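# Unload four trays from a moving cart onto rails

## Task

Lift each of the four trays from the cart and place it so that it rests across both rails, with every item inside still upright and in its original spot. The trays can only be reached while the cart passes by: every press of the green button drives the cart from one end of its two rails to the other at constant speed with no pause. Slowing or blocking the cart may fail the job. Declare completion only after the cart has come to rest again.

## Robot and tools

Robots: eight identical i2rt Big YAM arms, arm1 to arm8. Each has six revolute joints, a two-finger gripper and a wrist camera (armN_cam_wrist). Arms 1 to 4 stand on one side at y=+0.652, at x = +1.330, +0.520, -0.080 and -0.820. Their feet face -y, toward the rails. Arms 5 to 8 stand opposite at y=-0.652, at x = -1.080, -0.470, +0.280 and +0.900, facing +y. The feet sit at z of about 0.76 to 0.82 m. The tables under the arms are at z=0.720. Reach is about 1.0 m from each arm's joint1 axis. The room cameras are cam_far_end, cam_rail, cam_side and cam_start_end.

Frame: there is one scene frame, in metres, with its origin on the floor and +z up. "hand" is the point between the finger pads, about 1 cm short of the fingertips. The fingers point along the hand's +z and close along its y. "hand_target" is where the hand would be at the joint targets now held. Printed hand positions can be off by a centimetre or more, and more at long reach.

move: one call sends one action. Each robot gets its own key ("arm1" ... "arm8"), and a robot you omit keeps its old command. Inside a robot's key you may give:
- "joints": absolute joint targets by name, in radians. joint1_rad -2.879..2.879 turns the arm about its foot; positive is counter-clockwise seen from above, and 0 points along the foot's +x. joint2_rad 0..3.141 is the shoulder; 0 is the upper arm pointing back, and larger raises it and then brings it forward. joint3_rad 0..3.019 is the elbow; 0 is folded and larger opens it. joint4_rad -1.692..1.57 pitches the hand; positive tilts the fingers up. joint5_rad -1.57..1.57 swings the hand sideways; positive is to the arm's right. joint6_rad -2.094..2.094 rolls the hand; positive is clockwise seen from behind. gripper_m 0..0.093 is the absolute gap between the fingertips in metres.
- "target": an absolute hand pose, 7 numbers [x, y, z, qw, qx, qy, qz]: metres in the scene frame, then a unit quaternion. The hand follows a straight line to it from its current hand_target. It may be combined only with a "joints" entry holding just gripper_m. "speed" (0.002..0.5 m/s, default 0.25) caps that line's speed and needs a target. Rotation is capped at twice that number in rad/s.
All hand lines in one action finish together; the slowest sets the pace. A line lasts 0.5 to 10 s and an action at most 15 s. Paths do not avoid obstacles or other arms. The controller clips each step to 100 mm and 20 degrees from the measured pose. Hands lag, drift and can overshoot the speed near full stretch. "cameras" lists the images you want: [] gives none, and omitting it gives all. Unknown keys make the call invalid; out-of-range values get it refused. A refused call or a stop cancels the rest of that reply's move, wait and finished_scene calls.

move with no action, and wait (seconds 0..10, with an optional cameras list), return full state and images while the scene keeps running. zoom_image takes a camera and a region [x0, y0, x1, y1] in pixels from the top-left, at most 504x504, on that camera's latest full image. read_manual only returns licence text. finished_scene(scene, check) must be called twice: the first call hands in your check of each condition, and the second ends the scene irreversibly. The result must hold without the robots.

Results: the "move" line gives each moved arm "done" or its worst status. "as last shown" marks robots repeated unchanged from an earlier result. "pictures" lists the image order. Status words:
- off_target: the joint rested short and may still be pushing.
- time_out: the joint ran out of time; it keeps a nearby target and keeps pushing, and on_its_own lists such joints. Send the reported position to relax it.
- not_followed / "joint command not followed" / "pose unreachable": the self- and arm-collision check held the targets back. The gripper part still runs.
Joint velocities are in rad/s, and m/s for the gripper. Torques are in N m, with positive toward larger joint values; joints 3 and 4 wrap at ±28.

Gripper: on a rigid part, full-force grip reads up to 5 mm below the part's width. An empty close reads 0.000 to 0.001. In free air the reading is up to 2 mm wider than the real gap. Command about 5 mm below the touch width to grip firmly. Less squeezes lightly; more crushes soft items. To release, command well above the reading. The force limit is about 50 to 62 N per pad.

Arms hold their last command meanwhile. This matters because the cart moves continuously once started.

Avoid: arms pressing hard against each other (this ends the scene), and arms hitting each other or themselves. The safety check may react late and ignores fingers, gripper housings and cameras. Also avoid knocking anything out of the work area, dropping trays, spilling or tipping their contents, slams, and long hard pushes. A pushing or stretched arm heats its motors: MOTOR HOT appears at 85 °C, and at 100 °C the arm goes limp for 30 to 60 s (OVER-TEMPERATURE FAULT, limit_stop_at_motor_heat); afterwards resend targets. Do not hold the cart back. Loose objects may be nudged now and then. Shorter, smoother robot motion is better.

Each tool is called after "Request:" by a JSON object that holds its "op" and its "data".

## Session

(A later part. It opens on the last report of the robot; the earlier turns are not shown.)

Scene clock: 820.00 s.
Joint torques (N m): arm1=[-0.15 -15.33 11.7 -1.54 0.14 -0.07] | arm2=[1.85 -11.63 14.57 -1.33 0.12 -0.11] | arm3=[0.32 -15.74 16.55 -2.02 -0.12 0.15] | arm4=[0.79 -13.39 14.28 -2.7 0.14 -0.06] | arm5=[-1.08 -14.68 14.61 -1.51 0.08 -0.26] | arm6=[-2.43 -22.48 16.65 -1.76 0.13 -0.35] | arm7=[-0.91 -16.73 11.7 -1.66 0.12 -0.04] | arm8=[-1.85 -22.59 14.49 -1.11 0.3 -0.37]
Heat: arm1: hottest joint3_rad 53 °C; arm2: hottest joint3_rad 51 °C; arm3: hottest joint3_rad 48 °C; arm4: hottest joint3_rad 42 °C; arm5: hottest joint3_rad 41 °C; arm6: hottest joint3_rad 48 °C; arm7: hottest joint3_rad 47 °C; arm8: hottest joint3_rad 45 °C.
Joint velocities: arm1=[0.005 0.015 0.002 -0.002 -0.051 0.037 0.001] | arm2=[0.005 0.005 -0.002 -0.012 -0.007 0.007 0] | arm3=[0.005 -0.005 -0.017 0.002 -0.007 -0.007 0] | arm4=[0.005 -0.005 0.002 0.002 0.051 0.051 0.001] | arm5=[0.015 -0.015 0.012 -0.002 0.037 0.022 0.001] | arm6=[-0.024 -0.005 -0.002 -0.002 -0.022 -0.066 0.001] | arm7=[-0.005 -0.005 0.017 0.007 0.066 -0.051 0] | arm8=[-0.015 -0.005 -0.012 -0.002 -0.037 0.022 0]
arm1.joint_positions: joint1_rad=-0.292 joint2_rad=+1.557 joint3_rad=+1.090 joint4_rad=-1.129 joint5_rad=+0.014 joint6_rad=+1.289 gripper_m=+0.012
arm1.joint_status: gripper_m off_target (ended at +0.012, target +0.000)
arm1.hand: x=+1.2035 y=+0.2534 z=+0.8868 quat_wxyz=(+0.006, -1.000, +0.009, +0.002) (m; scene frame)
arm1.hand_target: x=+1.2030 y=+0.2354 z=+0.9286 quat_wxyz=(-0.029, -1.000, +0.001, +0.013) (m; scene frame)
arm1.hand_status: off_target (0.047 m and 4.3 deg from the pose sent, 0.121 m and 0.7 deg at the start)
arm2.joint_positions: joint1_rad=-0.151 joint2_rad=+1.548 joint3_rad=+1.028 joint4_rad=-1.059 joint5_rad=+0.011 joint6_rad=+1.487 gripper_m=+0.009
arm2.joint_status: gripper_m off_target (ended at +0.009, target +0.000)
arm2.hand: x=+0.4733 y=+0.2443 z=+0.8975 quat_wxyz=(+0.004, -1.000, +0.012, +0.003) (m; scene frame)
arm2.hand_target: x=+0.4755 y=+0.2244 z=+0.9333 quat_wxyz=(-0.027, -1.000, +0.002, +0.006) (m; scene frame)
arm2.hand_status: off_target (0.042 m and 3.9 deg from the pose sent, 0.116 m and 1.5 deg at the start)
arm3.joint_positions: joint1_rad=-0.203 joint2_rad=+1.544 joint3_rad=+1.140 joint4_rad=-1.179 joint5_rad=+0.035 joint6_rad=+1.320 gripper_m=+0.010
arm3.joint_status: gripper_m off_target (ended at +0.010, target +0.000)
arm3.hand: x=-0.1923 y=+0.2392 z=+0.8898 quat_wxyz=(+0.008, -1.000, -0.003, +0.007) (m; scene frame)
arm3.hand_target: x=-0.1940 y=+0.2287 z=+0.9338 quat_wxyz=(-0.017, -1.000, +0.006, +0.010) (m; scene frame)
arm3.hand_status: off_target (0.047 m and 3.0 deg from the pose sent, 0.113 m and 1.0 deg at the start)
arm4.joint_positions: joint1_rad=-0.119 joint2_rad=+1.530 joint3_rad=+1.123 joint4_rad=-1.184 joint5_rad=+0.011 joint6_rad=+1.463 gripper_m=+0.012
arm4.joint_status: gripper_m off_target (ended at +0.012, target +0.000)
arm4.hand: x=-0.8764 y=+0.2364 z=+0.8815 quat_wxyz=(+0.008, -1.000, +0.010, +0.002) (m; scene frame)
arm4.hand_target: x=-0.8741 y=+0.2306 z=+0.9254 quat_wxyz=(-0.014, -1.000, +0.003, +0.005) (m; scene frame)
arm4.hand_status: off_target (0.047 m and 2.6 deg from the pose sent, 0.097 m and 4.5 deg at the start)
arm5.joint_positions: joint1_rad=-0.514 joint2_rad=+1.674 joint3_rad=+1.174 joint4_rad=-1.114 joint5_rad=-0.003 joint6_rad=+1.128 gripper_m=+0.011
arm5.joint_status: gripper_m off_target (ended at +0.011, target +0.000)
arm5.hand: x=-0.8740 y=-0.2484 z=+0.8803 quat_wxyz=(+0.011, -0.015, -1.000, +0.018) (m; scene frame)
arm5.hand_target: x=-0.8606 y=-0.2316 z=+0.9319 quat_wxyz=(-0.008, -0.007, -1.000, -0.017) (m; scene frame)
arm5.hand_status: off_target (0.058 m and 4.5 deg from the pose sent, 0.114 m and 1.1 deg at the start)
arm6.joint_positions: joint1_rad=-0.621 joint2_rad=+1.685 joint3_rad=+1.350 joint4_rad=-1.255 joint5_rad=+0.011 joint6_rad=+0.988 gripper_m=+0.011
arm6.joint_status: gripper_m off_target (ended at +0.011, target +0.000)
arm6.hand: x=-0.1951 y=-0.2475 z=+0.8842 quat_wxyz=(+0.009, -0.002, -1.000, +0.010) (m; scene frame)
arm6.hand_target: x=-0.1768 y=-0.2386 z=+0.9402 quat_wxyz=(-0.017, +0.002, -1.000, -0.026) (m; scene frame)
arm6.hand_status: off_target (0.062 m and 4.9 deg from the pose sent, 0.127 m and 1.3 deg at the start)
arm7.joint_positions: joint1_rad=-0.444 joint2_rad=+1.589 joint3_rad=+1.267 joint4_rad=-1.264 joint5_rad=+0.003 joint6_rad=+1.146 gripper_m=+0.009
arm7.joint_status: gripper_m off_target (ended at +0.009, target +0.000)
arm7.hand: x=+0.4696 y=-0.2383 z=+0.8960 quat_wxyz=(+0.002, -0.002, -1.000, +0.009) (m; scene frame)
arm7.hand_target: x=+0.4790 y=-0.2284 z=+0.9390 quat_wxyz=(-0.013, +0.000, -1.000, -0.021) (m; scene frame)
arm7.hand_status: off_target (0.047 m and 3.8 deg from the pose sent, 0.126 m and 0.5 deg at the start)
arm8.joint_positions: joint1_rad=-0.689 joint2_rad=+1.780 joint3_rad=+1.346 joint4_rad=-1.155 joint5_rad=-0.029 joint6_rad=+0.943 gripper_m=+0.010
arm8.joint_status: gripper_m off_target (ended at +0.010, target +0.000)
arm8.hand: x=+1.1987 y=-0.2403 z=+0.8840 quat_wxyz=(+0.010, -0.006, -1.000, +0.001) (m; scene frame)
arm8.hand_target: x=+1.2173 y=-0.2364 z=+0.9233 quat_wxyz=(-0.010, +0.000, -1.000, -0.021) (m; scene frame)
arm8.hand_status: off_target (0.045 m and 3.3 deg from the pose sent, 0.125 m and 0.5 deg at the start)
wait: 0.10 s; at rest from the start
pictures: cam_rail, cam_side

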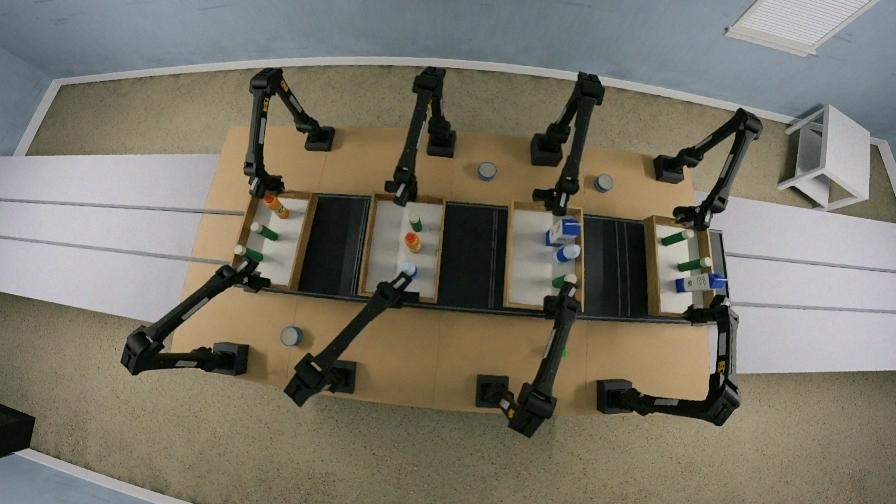

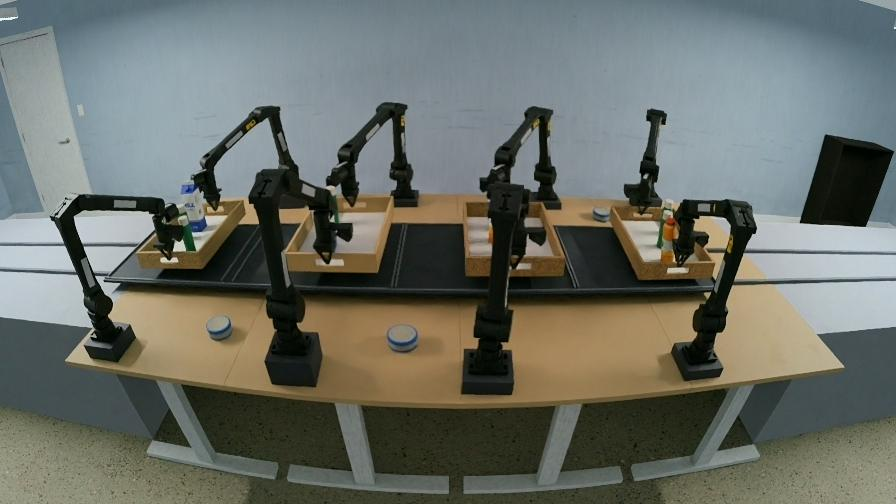

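Request:
{"op": "wait", "data": {"seconds": 10, "cameras": []}}

Request:
{"op": "wait", "data": {"seconds": 10, "cameras": []}}

Request:
{"op": "wait", "data": {"seconds": 10, "cameras": ["cam_rail"]}}

Scene clock: 837.03 s.
Joint torques (N m): arm1=[1.03 -15.5 11.69 -1.62 0.14 -0.11] | arm2=[1.32 -11.87 14.43 -1.22 0.12 -0.09] | arm3=[0.32 -15.74 16.55 -2.02 -0.12 0.15] | arm4=[0.38 -13.33 14.28 -2.66 0.14 -0.07] | arm5=[-1.08 -15.09 14.65 -1.54 0.11 -0.28] | arm6=[-2.55 -22.42 16.65 -1.73 0.14 -0.35] | arm7=[-0.97 -16.73 11.71 -1.68 0.12 -0.04] | arm8=[-1.55 -22.3 14.48 -1.14 0.29 -0.39]
Heat: arm1: hottest joint3_rad 53 °C; arm2: hottest joint3_rad 51 °C; arm3: hottest joint3_rad 49 °C; arm4: hottest joint3_rad 45 °C; arm5: hottest joint3_rad 46 °C; arm6: hottest joint3_rad 53 °C; arm7: hottest joint3_rad 47 °C; arm8: hottest joint3_rad 48 °C.
Joint velocities: arm1=[-0.005 0.005 0.007 0.007 0.037 -0.051 0.001] | arm2=[-0.005 -0.015 -0.012 -0.012 -0.037 -0.022 0] | arm3=[-0.005 0.005 -0.007 0.002 0.007 -0.022 -0.001] | arm4=[-0.005 -0.015 -0.007 -0.002 -0.037 -0.022 -0.001] | arm5=[0.005 0.005 0.007 -0.007 -0.022 -0.007 0] | arm6=[0.005 -0.005 0.012 -0.022 -0.081 -0.007 0.001] | arm7=[-0.005 -0.005 -0.007 -0.022 -0.037 0.081 0] | arm8=[0.015 -0.015 -0.007 -0.002 -0.051 -0.066 -0.002]
arm1.joint_positions: joint1_rad=-0.292 joint2_rad=+1.557 joint3_rad=+1.090 joint4_rad=-1.129 joint5_rad=+0.014 joint6_rad=+1.289 gripper_m=+0.012
arm1.joint_status: gripper_m off_target (ended at +0.012, target +0.000)
arm1.hand: x=+1.2035 y=+0.2534 z=+0.8868 quat_wxyz=(+0.006, -1.000, +0.009, +0.002) (m; scene frame)
arm1.hand_target: x=+1.2030 y=+0.2354 z=+0.9286 quat_wxyz=(-0.029, -1.000, +0.001, +0.013) (m; scene frame)
arm1.hand_status: off_target (0.047 m and 4.3 deg from the pose sent, 0.121 m and 0.7 deg at the start)
arm2.joint_positions: joint1_rad=-0.151 joint2_rad=+1.548 joint3_rad=+1.028 joint4_rad=-1.059 joint5_rad=+0.011 joint6_rad=+1.487 gripper_m=+0.009
arm2.joint_status: gripper_m off_target (ended at +0.009, target +0.000)
arm2.hand: x=+0.4733 y=+0.2443 z=+0.8975 quat_wxyz=(+0.004, -1.000, +0.012, +0.003) (m; scene frame)
arm2.hand_target: x=+0.4755 y=+0.2244 z=+0.9333 quat_wxyz=(-0.027, -1.000, +0.002, +0.006) (m; scene frame)
arm2.hand_status: off_target (0.042 m and 3.9 deg from the pose sent, 0.116 m and 1.5 deg at the start)
arm3.joint_positions: joint1_rad=-0.203 joint2_rad=+1.544 joint3_rad=+1.140 joint4_rad=-1.179 joint5_rad=+0.035 joint6_rad=+1.320 gripper_m=+0.010
arm3.joint_status: gripper_m off_target (ended at +0.010, target +0.000)
arm3.hand: x=-0.1923 y=+0.2392 z=+0.8898 quat_wxyz=(+0.008, -1.000, -0.003, +0.007) (m; scene frame)
arm3.hand_target: x=-0.1940 y=+0.2287 z=+0.9338 quat_wxyz=(-0.017, -1.000, +0.006, +0.010) (m; scene frame)
arm3.hand_status: off_target (0.047 m and 3.0 deg from the pose sent, 0.113 m and 1.0 deg at the start)
arm4.joint_positions: joint1_rad=-0.119 joint2_rad=+1.530 joint3_rad=+1.123 joint4_rad=-1.184 joint5_rad=+0.011 joint6_rad=+1.463 gripper_m=+0.012
arm4.joint_status: gripper_m off_target (ended at +0.012, target +0.000)
arm4.hand: x=-0.8764 y=+0.2364 z=+0.8815 quat_wxyz=(+0.008, -1.000, +0.010, +0.002) (m; scene frame)
arm4.hand_target: x=-0.8741 y=+0.2306 z=+0.9254 quat_wxyz=(-0.014, -1.000, +0.003, +0.005) (m; scene frame)
arm4.hand_status: off_target (0.047 m and 2.6 deg from the pose sent, 0.097 m and 4.5 deg at the start)
arm5.joint_positions: joint1_rad=-0.514 joint2_rad=+1.674 joint3_rad=+1.174 joint4_rad=-1.114 joint5_rad=-0.003 joint6_rad=+1.128 gripper_m=+0.011
arm5.joint_status: gripper_m off_target (ended at +0.011, target +0.000)
arm5.hand: x=-0.8740 y=-0.2484 z=+0.8803 quat_wxyz=(+0.011, -0.015, -1.000, +0.018) (m; scene frame)
arm5.hand_target: x=-0.8606 y=-0.2316 z=+0.9319 quat_wxyz=(-0.008, -0.007, -1.000, -0.017) (m; scene frame)
arm5.hand_status: off_target (0.058 m and 4.5 deg from the pose sent, 0.114 m and 1.1 deg at the start)
arm6.joint_positions: joint1_rad=-0.621 joint2_rad=+1.685 joint3_rad=+1.350 joint4_rad=-1.255 joint5_rad=+0.011 joint6_rad=+0.988 gripper_m=+0.011
arm6.joint_status: gripper_m off_target (ended at +0.011, target +0.000)
arm6.hand: x=-0.1951 y=-0.2475 z=+0.8842 quat_wxyz=(+0.009, -0.002, -1.000, +0.010) (m; scene frame)
arm6.hand_target: x=-0.1768 y=-0.2386 z=+0.9402 quat_wxyz=(-0.017, +0.002, -1.000, -0.026) (m; scene frame)
arm6.hand_status: off_target (0.062 m and 4.9 deg from the pose sent, 0.127 m and 1.3 deg at the start)
arm7.joint_positions: joint1_rad=-0.444 joint2_rad=+1.589 joint3_rad=+1.267 joint4_rad=-1.264 joint5_rad=+0.003 joint6_rad=+1.146 gripper_m=+0.009
arm7.joint_status: gripper_m off_target (ended at +0.009, target +0.000)
arm7.hand: x=+0.4696 y=-0.2383 z=+0.8960 quat_wxyz=(+0.002, -0.002, -1.000, +0.009) (m; scene frame)
arm7.hand_target: x=+0.4790 y=-0.2284 z=+0.9390 quat_wxyz=(-0.013, +0.000, -1.000, -0.021) (m; scene frame)
arm7.hand_status: off_target (0.047 m and 3.8 deg from the pose sent, 0.126 m and 0.5 deg at the start)
arm8.joint_positions: joint1_rad=-0.689 joint2_rad=+1.780 joint3_rad=+1.346 joint4_rad=-1.155 joint5_rad=-0.029 joint6_rad=+0.943 gripper_m=+0.010
arm8.joint_status: gripper_m off_target (ended at +0.010, target +0.000)
arm8.hand: x=+1.1987 y=-0.2403 z=+0.8840 quat_wxyz=(+0.010, -0.006, -1.000, +0.001) (m; scene frame)
arm8.hand_target: x=+1.2173 y=-0.2364 z=+0.9233 quat_wxyz=(-0.010, +0.000, -1.000, -0.021) (m; scene frame)
arm8.hand_status: off_target (0.045 m and 3.3 deg from the pose sent, 0.125 m and 0.5 deg at the start)
wait: 10.00 s; at rest from the start
pictures: none
No camera images: "cameras" was empty.

Scene clock: 847.03 s.
Joint torques (N m): arm1=[-0.38 -15.68 11.67 -1.5 0.12 -0.07] | arm2=[1.03 -11.99 14.46 -1.25 0.1 -0.08] | arm3=[0.32 -15.74 16.55 -2.02 -0.12 0.15] | arm4=[0.79 -13.39 14.28 -2.74 0.17 -0.05] | arm5=[-0.85 -14.68 14.76 -1.68 0.11 -0.27] | arm6=[-2.43 -22.48 16.65 -1.73 0.13 -0.34] | arm7=[-0.91 -16.79 11.74 -1.66 0.13 -0.05] | arm8=[-1.79 -22.36 14.46 -1.14 0.31 -0.39]
Heat: arm1: hottest joint3_rad 54 °C; arm2: hottest joint3_rad 51 °C; arm3: hottest joint3_rad 50 °C; arm4: hottest joint3_rad 46 °C; arm5: hottest joint3_rad 49 °C; arm6: hottest joint3_rad 55 °C; arm7: hottest joint3_rad 48 °C; arm8: hottest joint3_rad 48 °C.
Joint velocities: arm1=[0.015 -0.005 0.002 0.017 -0.066 -0.037 -0.001] | arm2=[-0.005 -0.005 -0.002 0.002 0.022 0.022 0] | arm3=[-0.015 -0.005 0.012 -0.007 -0.022 -0.007 0] | arm4=[-0.015 -0.015 0.002 -0.007 -0.081 -0.007 -0.001] | arm5=[0.005 -0.005 0.002 -0.007 -0.037 0.007 -0.001] | arm6=[-0.005 0.005 -0.007 -0.017 0.037 0.007 0.001] | arm7=[0.005 -0.015 0.012 0.002 -0.022 -0.051 -0.001] | arm8=[-0.005 -0.015 -0.002 -0.012 0.007 -0.037 0]
arm1.joint_positions: joint1_rad=-0.292 joint2_rad=+1.557 joint3_rad=+1.090 joint4_rad=-1.129 joint5_rad=+0.014 joint6_rad=+1.289 gripper_m=+0.012
arm1.joint_status: gripper_m off_target (ended at +0.012, target +0.000)
arm1.hand: x=+1.2035 y=+0.2534 z=+0.8868 quat_wxyz=(+0.006, -1.000, +0.009, +0.002) (m; scene frame)
arm1.hand_target: x=+1.2030 y=+0.2354 z=+0.9286 quat_wxyz=(-0.029, -1.000, +0.001, +0.013) (m; scene frame)
arm1.hand_status: off_target (0.047 m and 4.3 deg from the pose sent, 0.121 m and 0.7 deg at the start)
arm2.joint_positions: joint1_rad=-0.151 joint2_rad=+1.548 joint3_rad=+1.028 joint4_rad=-1.059 joint5_rad=+0.011 joint6_rad=+1.487 gripper_m=+0.009
arm2.joint_status: gripper_m off_target (ended at +0.009, target +0.000)
arm2.hand: x=+0.4733 y=+0.2443 z=+0.8975 quat_wxyz=(+0.004, -1.000, +0.012, +0.003) (m; scene frame)
arm2.hand_target: x=+0.4755 y=+0.2244 z=+0.9333 quat_wxyz=(-0.027, -1.000, +0.002, +0.006) (m; scene frame)
arm2.hand_status: off_target (0.042 m and 3.9 deg from the pose sent, 0.116 m and 1.5 deg at the start)
arm3.joint_positions: joint1_rad=-0.203 joint2_rad=+1.544 joint3_rad=+1.140 joint4_rad=-1.179 joint5_rad=+0.035 joint6_rad=+1.320 gripper_m=+0.010
arm3.joint_status: gripper_m off_target (ended at +0.010, target +0.000)
arm3.hand: x=-0.1923 y=+0.2392 z=+0.8898 quat_wxyz=(+0.008, -1.000, -0.003, +0.007) (m; scene frame)
arm3.hand_target: x=-0.1940 y=+0.2287 z=+0.9338 quat_wxyz=(-0.017, -1.000, +0.006, +0.010) (m; scene frame)
arm3.hand_status: off_target (0.047 m and 3.0 deg from the pose sent, 0.113 m and 1.0 deg at the start)
arm4.joint_positions: joint1_rad=-0.119 joint2_rad=+1.530 joint3_rad=+1.123 joint4_rad=-1.184 joint5_rad=+0.011 joint6_rad=+1.463 gripper_m=+0.012
arm4.joint_status: gripper_m off_target (ended at +0.012, target +0.000)
arm4.hand: x=-0.8764 y=+0.2364 z=+0.8815 quat_wxyz=(+0.008, -1.000, +0.010, +0.002) (m; scene frame)
arm4.hand_target: x=-0.8741 y=+0.2306 z=+0.9254 quat_wxyz=(-0.014, -1.000, +0.003, +0.005) (m; scene frame)
arm4.hand_status: off_target (0.047 m and 2.6 deg from the pose sent, 0.097 m and 4.5 deg at the start)
arm5.joint_positions: joint1_rad=-0.514 joint2_rad=+1.674 joint3_rad=+1.174 joint4_rad=-1.114 joint5_rad=-0.003 joint6_rad=+1.128 gripper_m=+0.011
arm5.joint_status: gripper_m off_target (ended at +0.011, target +0.000)
arm5.hand: x=-0.8740 y=-0.2484 z=+0.8803 quat_wxyz=(+0.011, -0.015, -1.000, +0.018) (m; scene frame)
arm5.hand_target: x=-0.8606 y=-0.2316 z=+0.9319 quat_wxyz=(-0.008, -0.007, -1.000, -0.017) (m; scene frame)
arm5.hand_status: off_target (0.058 m and 4.5 deg from the pose sent, 0.114 m and 1.1 deg at the start)
arm6.joint_positions: joint1_rad=-0.621 joint2_rad=+1.685 joint3_rad=+1.350 joint4_rad=-1.255 joint5_rad=+0.011 joint6_rad=+0.988 gripper_m=+0.011
arm6.joint_status: gripper_m off_target (ended at +0.011, target +0.000)
arm6.hand: x=-0.1951 y=-0.2475 z=+0.8842 quat_wxyz=(+0.009, -0.002, -1.000, +0.010) (m; scene frame)
arm6.hand_target: x=-0.1768 y=-0.2386 z=+0.9402 quat_wxyz=(-0.017, +0.002, -1.000, -0.026) (m; scene frame)
arm6.hand_status: off_target (0.062 m and 4.9 deg from the pose sent, 0.127 m and 1.3 deg at the start)
arm7.joint_positions: joint1_rad=-0.444 joint2_rad=+1.589 joint3_rad=+1.267 joint4_rad=-1.264 joint5_rad=+0.003 joint6_rad=+1.146 gripper_m=+0.009
arm7.joint_status: gripper_m off_target (ended at +0.009, target +0.000)
arm7.hand: x=+0.4696 y=-0.2383 z=+0.8960 quat_wxyz=(+0.002, -0.002, -1.000, +0.009) (m; scene frame)
arm7.hand_target: x=+0.4790 y=-0.2284 z=+0.9390 quat_wxyz=(-0.013, +0.000, -1.000, -0.021) (m; scene frame)
arm7.hand_status: off_target (0.047 m and 3.8 deg from the pose sent, 0.126 m and 0.5 deg at the start)
arm8.joint_positions: joint1_rad=-0.689 joint2_rad=+1.780 joint3_rad=+1.346 joint4_rad=-1.155 joint5_rad=-0.029 joint6_rad=+0.943 gripper_m=+0.010
arm8.joint_status: gripper_m off_target (ended at +0.010, target +0.000)
arm8.hand: x=+1.1987 y=-0.2403 z=+0.8840 quat_wxyz=(+0.010, -0.006, -1.000, +0.001) (m; scene frame)
arm8.hand_target: x=+1.2173 y=-0.2364 z=+0.9233 quat_wxyz=(-0.010, +0.000, -1.000, -0.021) (m; scene frame)
arm8.hand_status: off_target (0.045 m and 3.3 deg from the pose sent, 0.125 m and 0.5 deg at the start)
wait: 10.00 s; at rest by 0.27 s
pictures: none
No camera images: "cameras" was empty.

Scene clock: 857.03 s.
Joint torques (N m): arm1=[0.5 -16.26 11.77 -1.51 0.14 -0.08] | arm2=[0.85 -11.69 14.37 -1.17 0.08 -0.09] | arm3=[0.26 -15.74 16.55 -2.02 -0.12 0.15] | arm4=[0.67 -13.27 14.2 -2.65 0.15 -0.07] | arm5=[-0.91 -14.33 14.53 -1.48 0.14 -0.2] | arm6=[-2.43 -22.42 16.65 -1.73 0.13 -0.35] | arm7=[-0.85 -16.73 11.73 -1.65 0.12 -0.05] | arm8=[-1.73 -22.53 14.42 -1.14 0.3 -0.4]
Heat: arm1: hottest joint3_rad 54 °C; arm2: hottest joint3_rad 52 °C; arm3: hottest joint3_rad 50 °C; arm4: hottest joint3_rad 46 °C; arm5: hottest joint3_rad 50 °C; arm6: hottest joint3_rad 56 °C; arm7: hottest joint3_rad 48 °C; arm8: hottest joint3_rad 49 °C.
Joint velocities: arm1=[-0.005 0.005 0.002 -0.007 -0.037 0.051 -0.001] | arm2=[0.005 -0.005 0.002 -0.002 -0.007 -0.037 0] | arm3=[-0.015 0.005 -0.012 -0.002 0.007 -0.051 0] | arm4=[-0.005 -0.015 -0.007 0.007 -0.051 -0.095 0] | arm5=[-0.015 0.015 0.002 -0.007 0.007 -0.022 0.001] | arm6=[-0.005 -0.015 0.007 -0.002 -0.066 -0.051 -0.001] | arm7=[-0.015 -0.015 -0.007 -0.022 -0.007 0.095 -0.001] | arm8=[-0.005 -0.005 0.002 -0.022 0.022 -0.095 0]
arm1.joint_positions: joint1_rad=-0.292 joint2_rad=+1.557 joint3_rad=+1.090 joint4_rad=-1.129 joint5_rad=+0.014 joint6_rad=+1.289 gripper_m=+0.012
arm1.joint_status: gripper_m off_target (ended at +0.012, target +0.000)
arm1.hand: x=+1.2035 y=+0.2534 z=+0.8868 quat_wxyz=(+0.006, -1.000, +0.009, +0.002) (m; scene frame)
arm1.hand_target: x=+1.2030 y=+0.2354 z=+0.9286 quat_wxyz=(-0.029, -1.000, +0.001, +0.013) (m; scene frame)
arm1.hand_status: off_target (0.047 m and 4.3 deg from the pose sent, 0.121 m and 0.7 deg at the start)
arm2.joint_positions: joint1_rad=-0.151 joint2_rad=+1.548 joint3_rad=+1.028 joint4_rad=-1.059 joint5_rad=+0.011 joint6_rad=+1.487 gripper_m=+0.009
arm2.joint_status: gripper_m off_target (ended at +0.009, target +0.000)
arm2.hand: x=+0.4733 y=+0.2443 z=+0.8975 quat_wxyz=(+0.004, -1.000, +0.012, +0.003) (m; scene frame)
arm2.hand_target: x=+0.4755 y=+0.2244 z=+0.9333 quat_wxyz=(-0.027, -1.000, +0.002, +0.006) (m; scene frame)
arm2.hand_status: off_target (0.042 m and 3.9 deg from the pose sent, 0.116 m and 1.5 deg at the start)
arm3.joint_positions: joint1_rad=-0.203 joint2_rad=+1.544 joint3_rad=+1.140 joint4_rad=-1.179 joint5_rad=+0.035 joint6_rad=+1.320 gripper_m=+0.010
arm3.joint_status: gripper_m off_target (ended at +0.010, target +0.000)
arm3.hand: x=-0.1923 y=+0.2392 z=+0.8898 quat_wxyz=(+0.008, -1.000, -0.003, +0.007) (m; scene frame)
arm3.hand_target: x=-0.1940 y=+0.2287 z=+0.9338 quat_wxyz=(-0.017, -1.000, +0.006, +0.010) (m; scene frame)
arm3.hand_status: off_target (0.047 m and 3.0 deg from the pose sent, 0.113 m and 1.0 deg at the start)
arm4.joint_positions: joint1_rad=-0.119 joint2_rad=+1.530 joint3_rad=+1.123 joint4_rad=-1.184 joint5_rad=+0.011 joint6_rad=+1.463 gripper_m=+0.012
arm4.joint_status: gripper_m off_target (ended at +0.012, target +0.000)
arm4.hand: x=-0.8764 y=+0.2364 z=+0.8815 quat_wxyz=(+0.008, -1.000, +0.010, +0.002) (m; scene frame)
arm4.hand_target: x=-0.8741 y=+0.2306 z=+0.9254 quat_wxyz=(-0.014, -1.000, +0.003, +0.005) (m; scene frame)
arm4.hand_status: off_target (0.047 m and 2.6 deg from the pose sent, 0.097 m and 4.5 deg at the start)
arm5.joint_positions: joint1_rad=-0.514 joint2_rad=+1.674 joint3_rad=+1.174 joint4_rad=-1.114 joint5_rad=-0.003 joint6_rad=+1.128 gripper_m=+0.011
arm5.joint_status: gripper_m off_target (ended at +0.011, target +0.000)
arm5.hand: x=-0.8740 y=-0.2484 z=+0.8803 quat_wxyz=(+0.011, -0.015, -1.000, +0.018) (m; scene frame)
arm5.hand_target: x=-0.8606 y=-0.2316 z=+0.9319 quat_wxyz=(-0.008, -0.007, -1.000, -0.017) (m; scene frame)
arm5.hand_status: off_target (0.058 m and 4.5 deg from the pose sent, 0.114 m and 1.1 deg at the start)
arm6.joint_positions: joint1_rad=-0.621 joint2_rad=+1.685 joint3_rad=+1.350 joint4_rad=-1.255 joint5_rad=+0.011 joint6_rad=+0.988 gripper_m=+0.011
arm6.joint_status: gripper_m off_target (ended at +0.011, target +0.000)
arm6.hand: x=-0.1951 y=-0.2475 z=+0.8842 quat_wxyz=(+0.009, -0.002, -1.000, +0.010) (m; scene frame)
arm6.hand_target: x=-0.1768 y=-0.2386 z=+0.9402 quat_wxyz=(-0.017, +0.002, -1.000, -0.026) (m; scene frame)
arm6.hand_status: off_target (0.062 m and 4.9 deg from the pose sent, 0.127 m and 1.3 deg at the start)
arm7.joint_positions: joint1_rad=-0.444 joint2_rad=+1.589 joint3_rad=+1.267 joint4_rad=-1.264 joint5_rad=+0.003 joint6_rad=+1.146 gripper_m=+0.009
arm7.joint_status: gripper_m off_target (ended at +0.009, target +0.000)
arm7.hand: x=+0.4696 y=-0.2383 z=+0.8960 quat_wxyz=(+0.002, -0.002, -1.000, +0.009) (m; scene frame)
arm7.hand_target: x=+0.4790 y=-0.2284 z=+0.9390 quat_wxyz=(-0.013, +0.000, -1.000, -0.021) (m; scene frame)
arm7.hand_status: off_target (0.047 m and 3.8 deg from the pose sent, 0.126 m and 0.5 deg at the start)
arm8.joint_positions: joint1_rad=-0.689 joint2_rad=+1.780 joint3_rad=+1.346 joint4_rad=-1.155 joint5_rad=-0.029 joint6_rad=+0.943 gripper_m=+0.010
arm8.joint_status: gripper_m off_target (ended at +0.010, target +0.000)
arm8.hand: x=+1.1987 y=-0.2403 z=+0.8840 quat_wxyz=(+0.010, -0.006, -1.000, +0.001) (m; scene frame)
arm8.hand_target: x=+1.2173 y=-0.2364 z=+0.9233 quat_wxyz=(-0.010, +0.000, -1.000, -0.021) (m; scene frame)
arm8.hand_status: off_target (0.045 m and 3.3 deg from the pose sent, 0.125 m and 0.5 deg at the start)
wait: 10.00 s; at rest by 0.27 s
pictures: cam_rail

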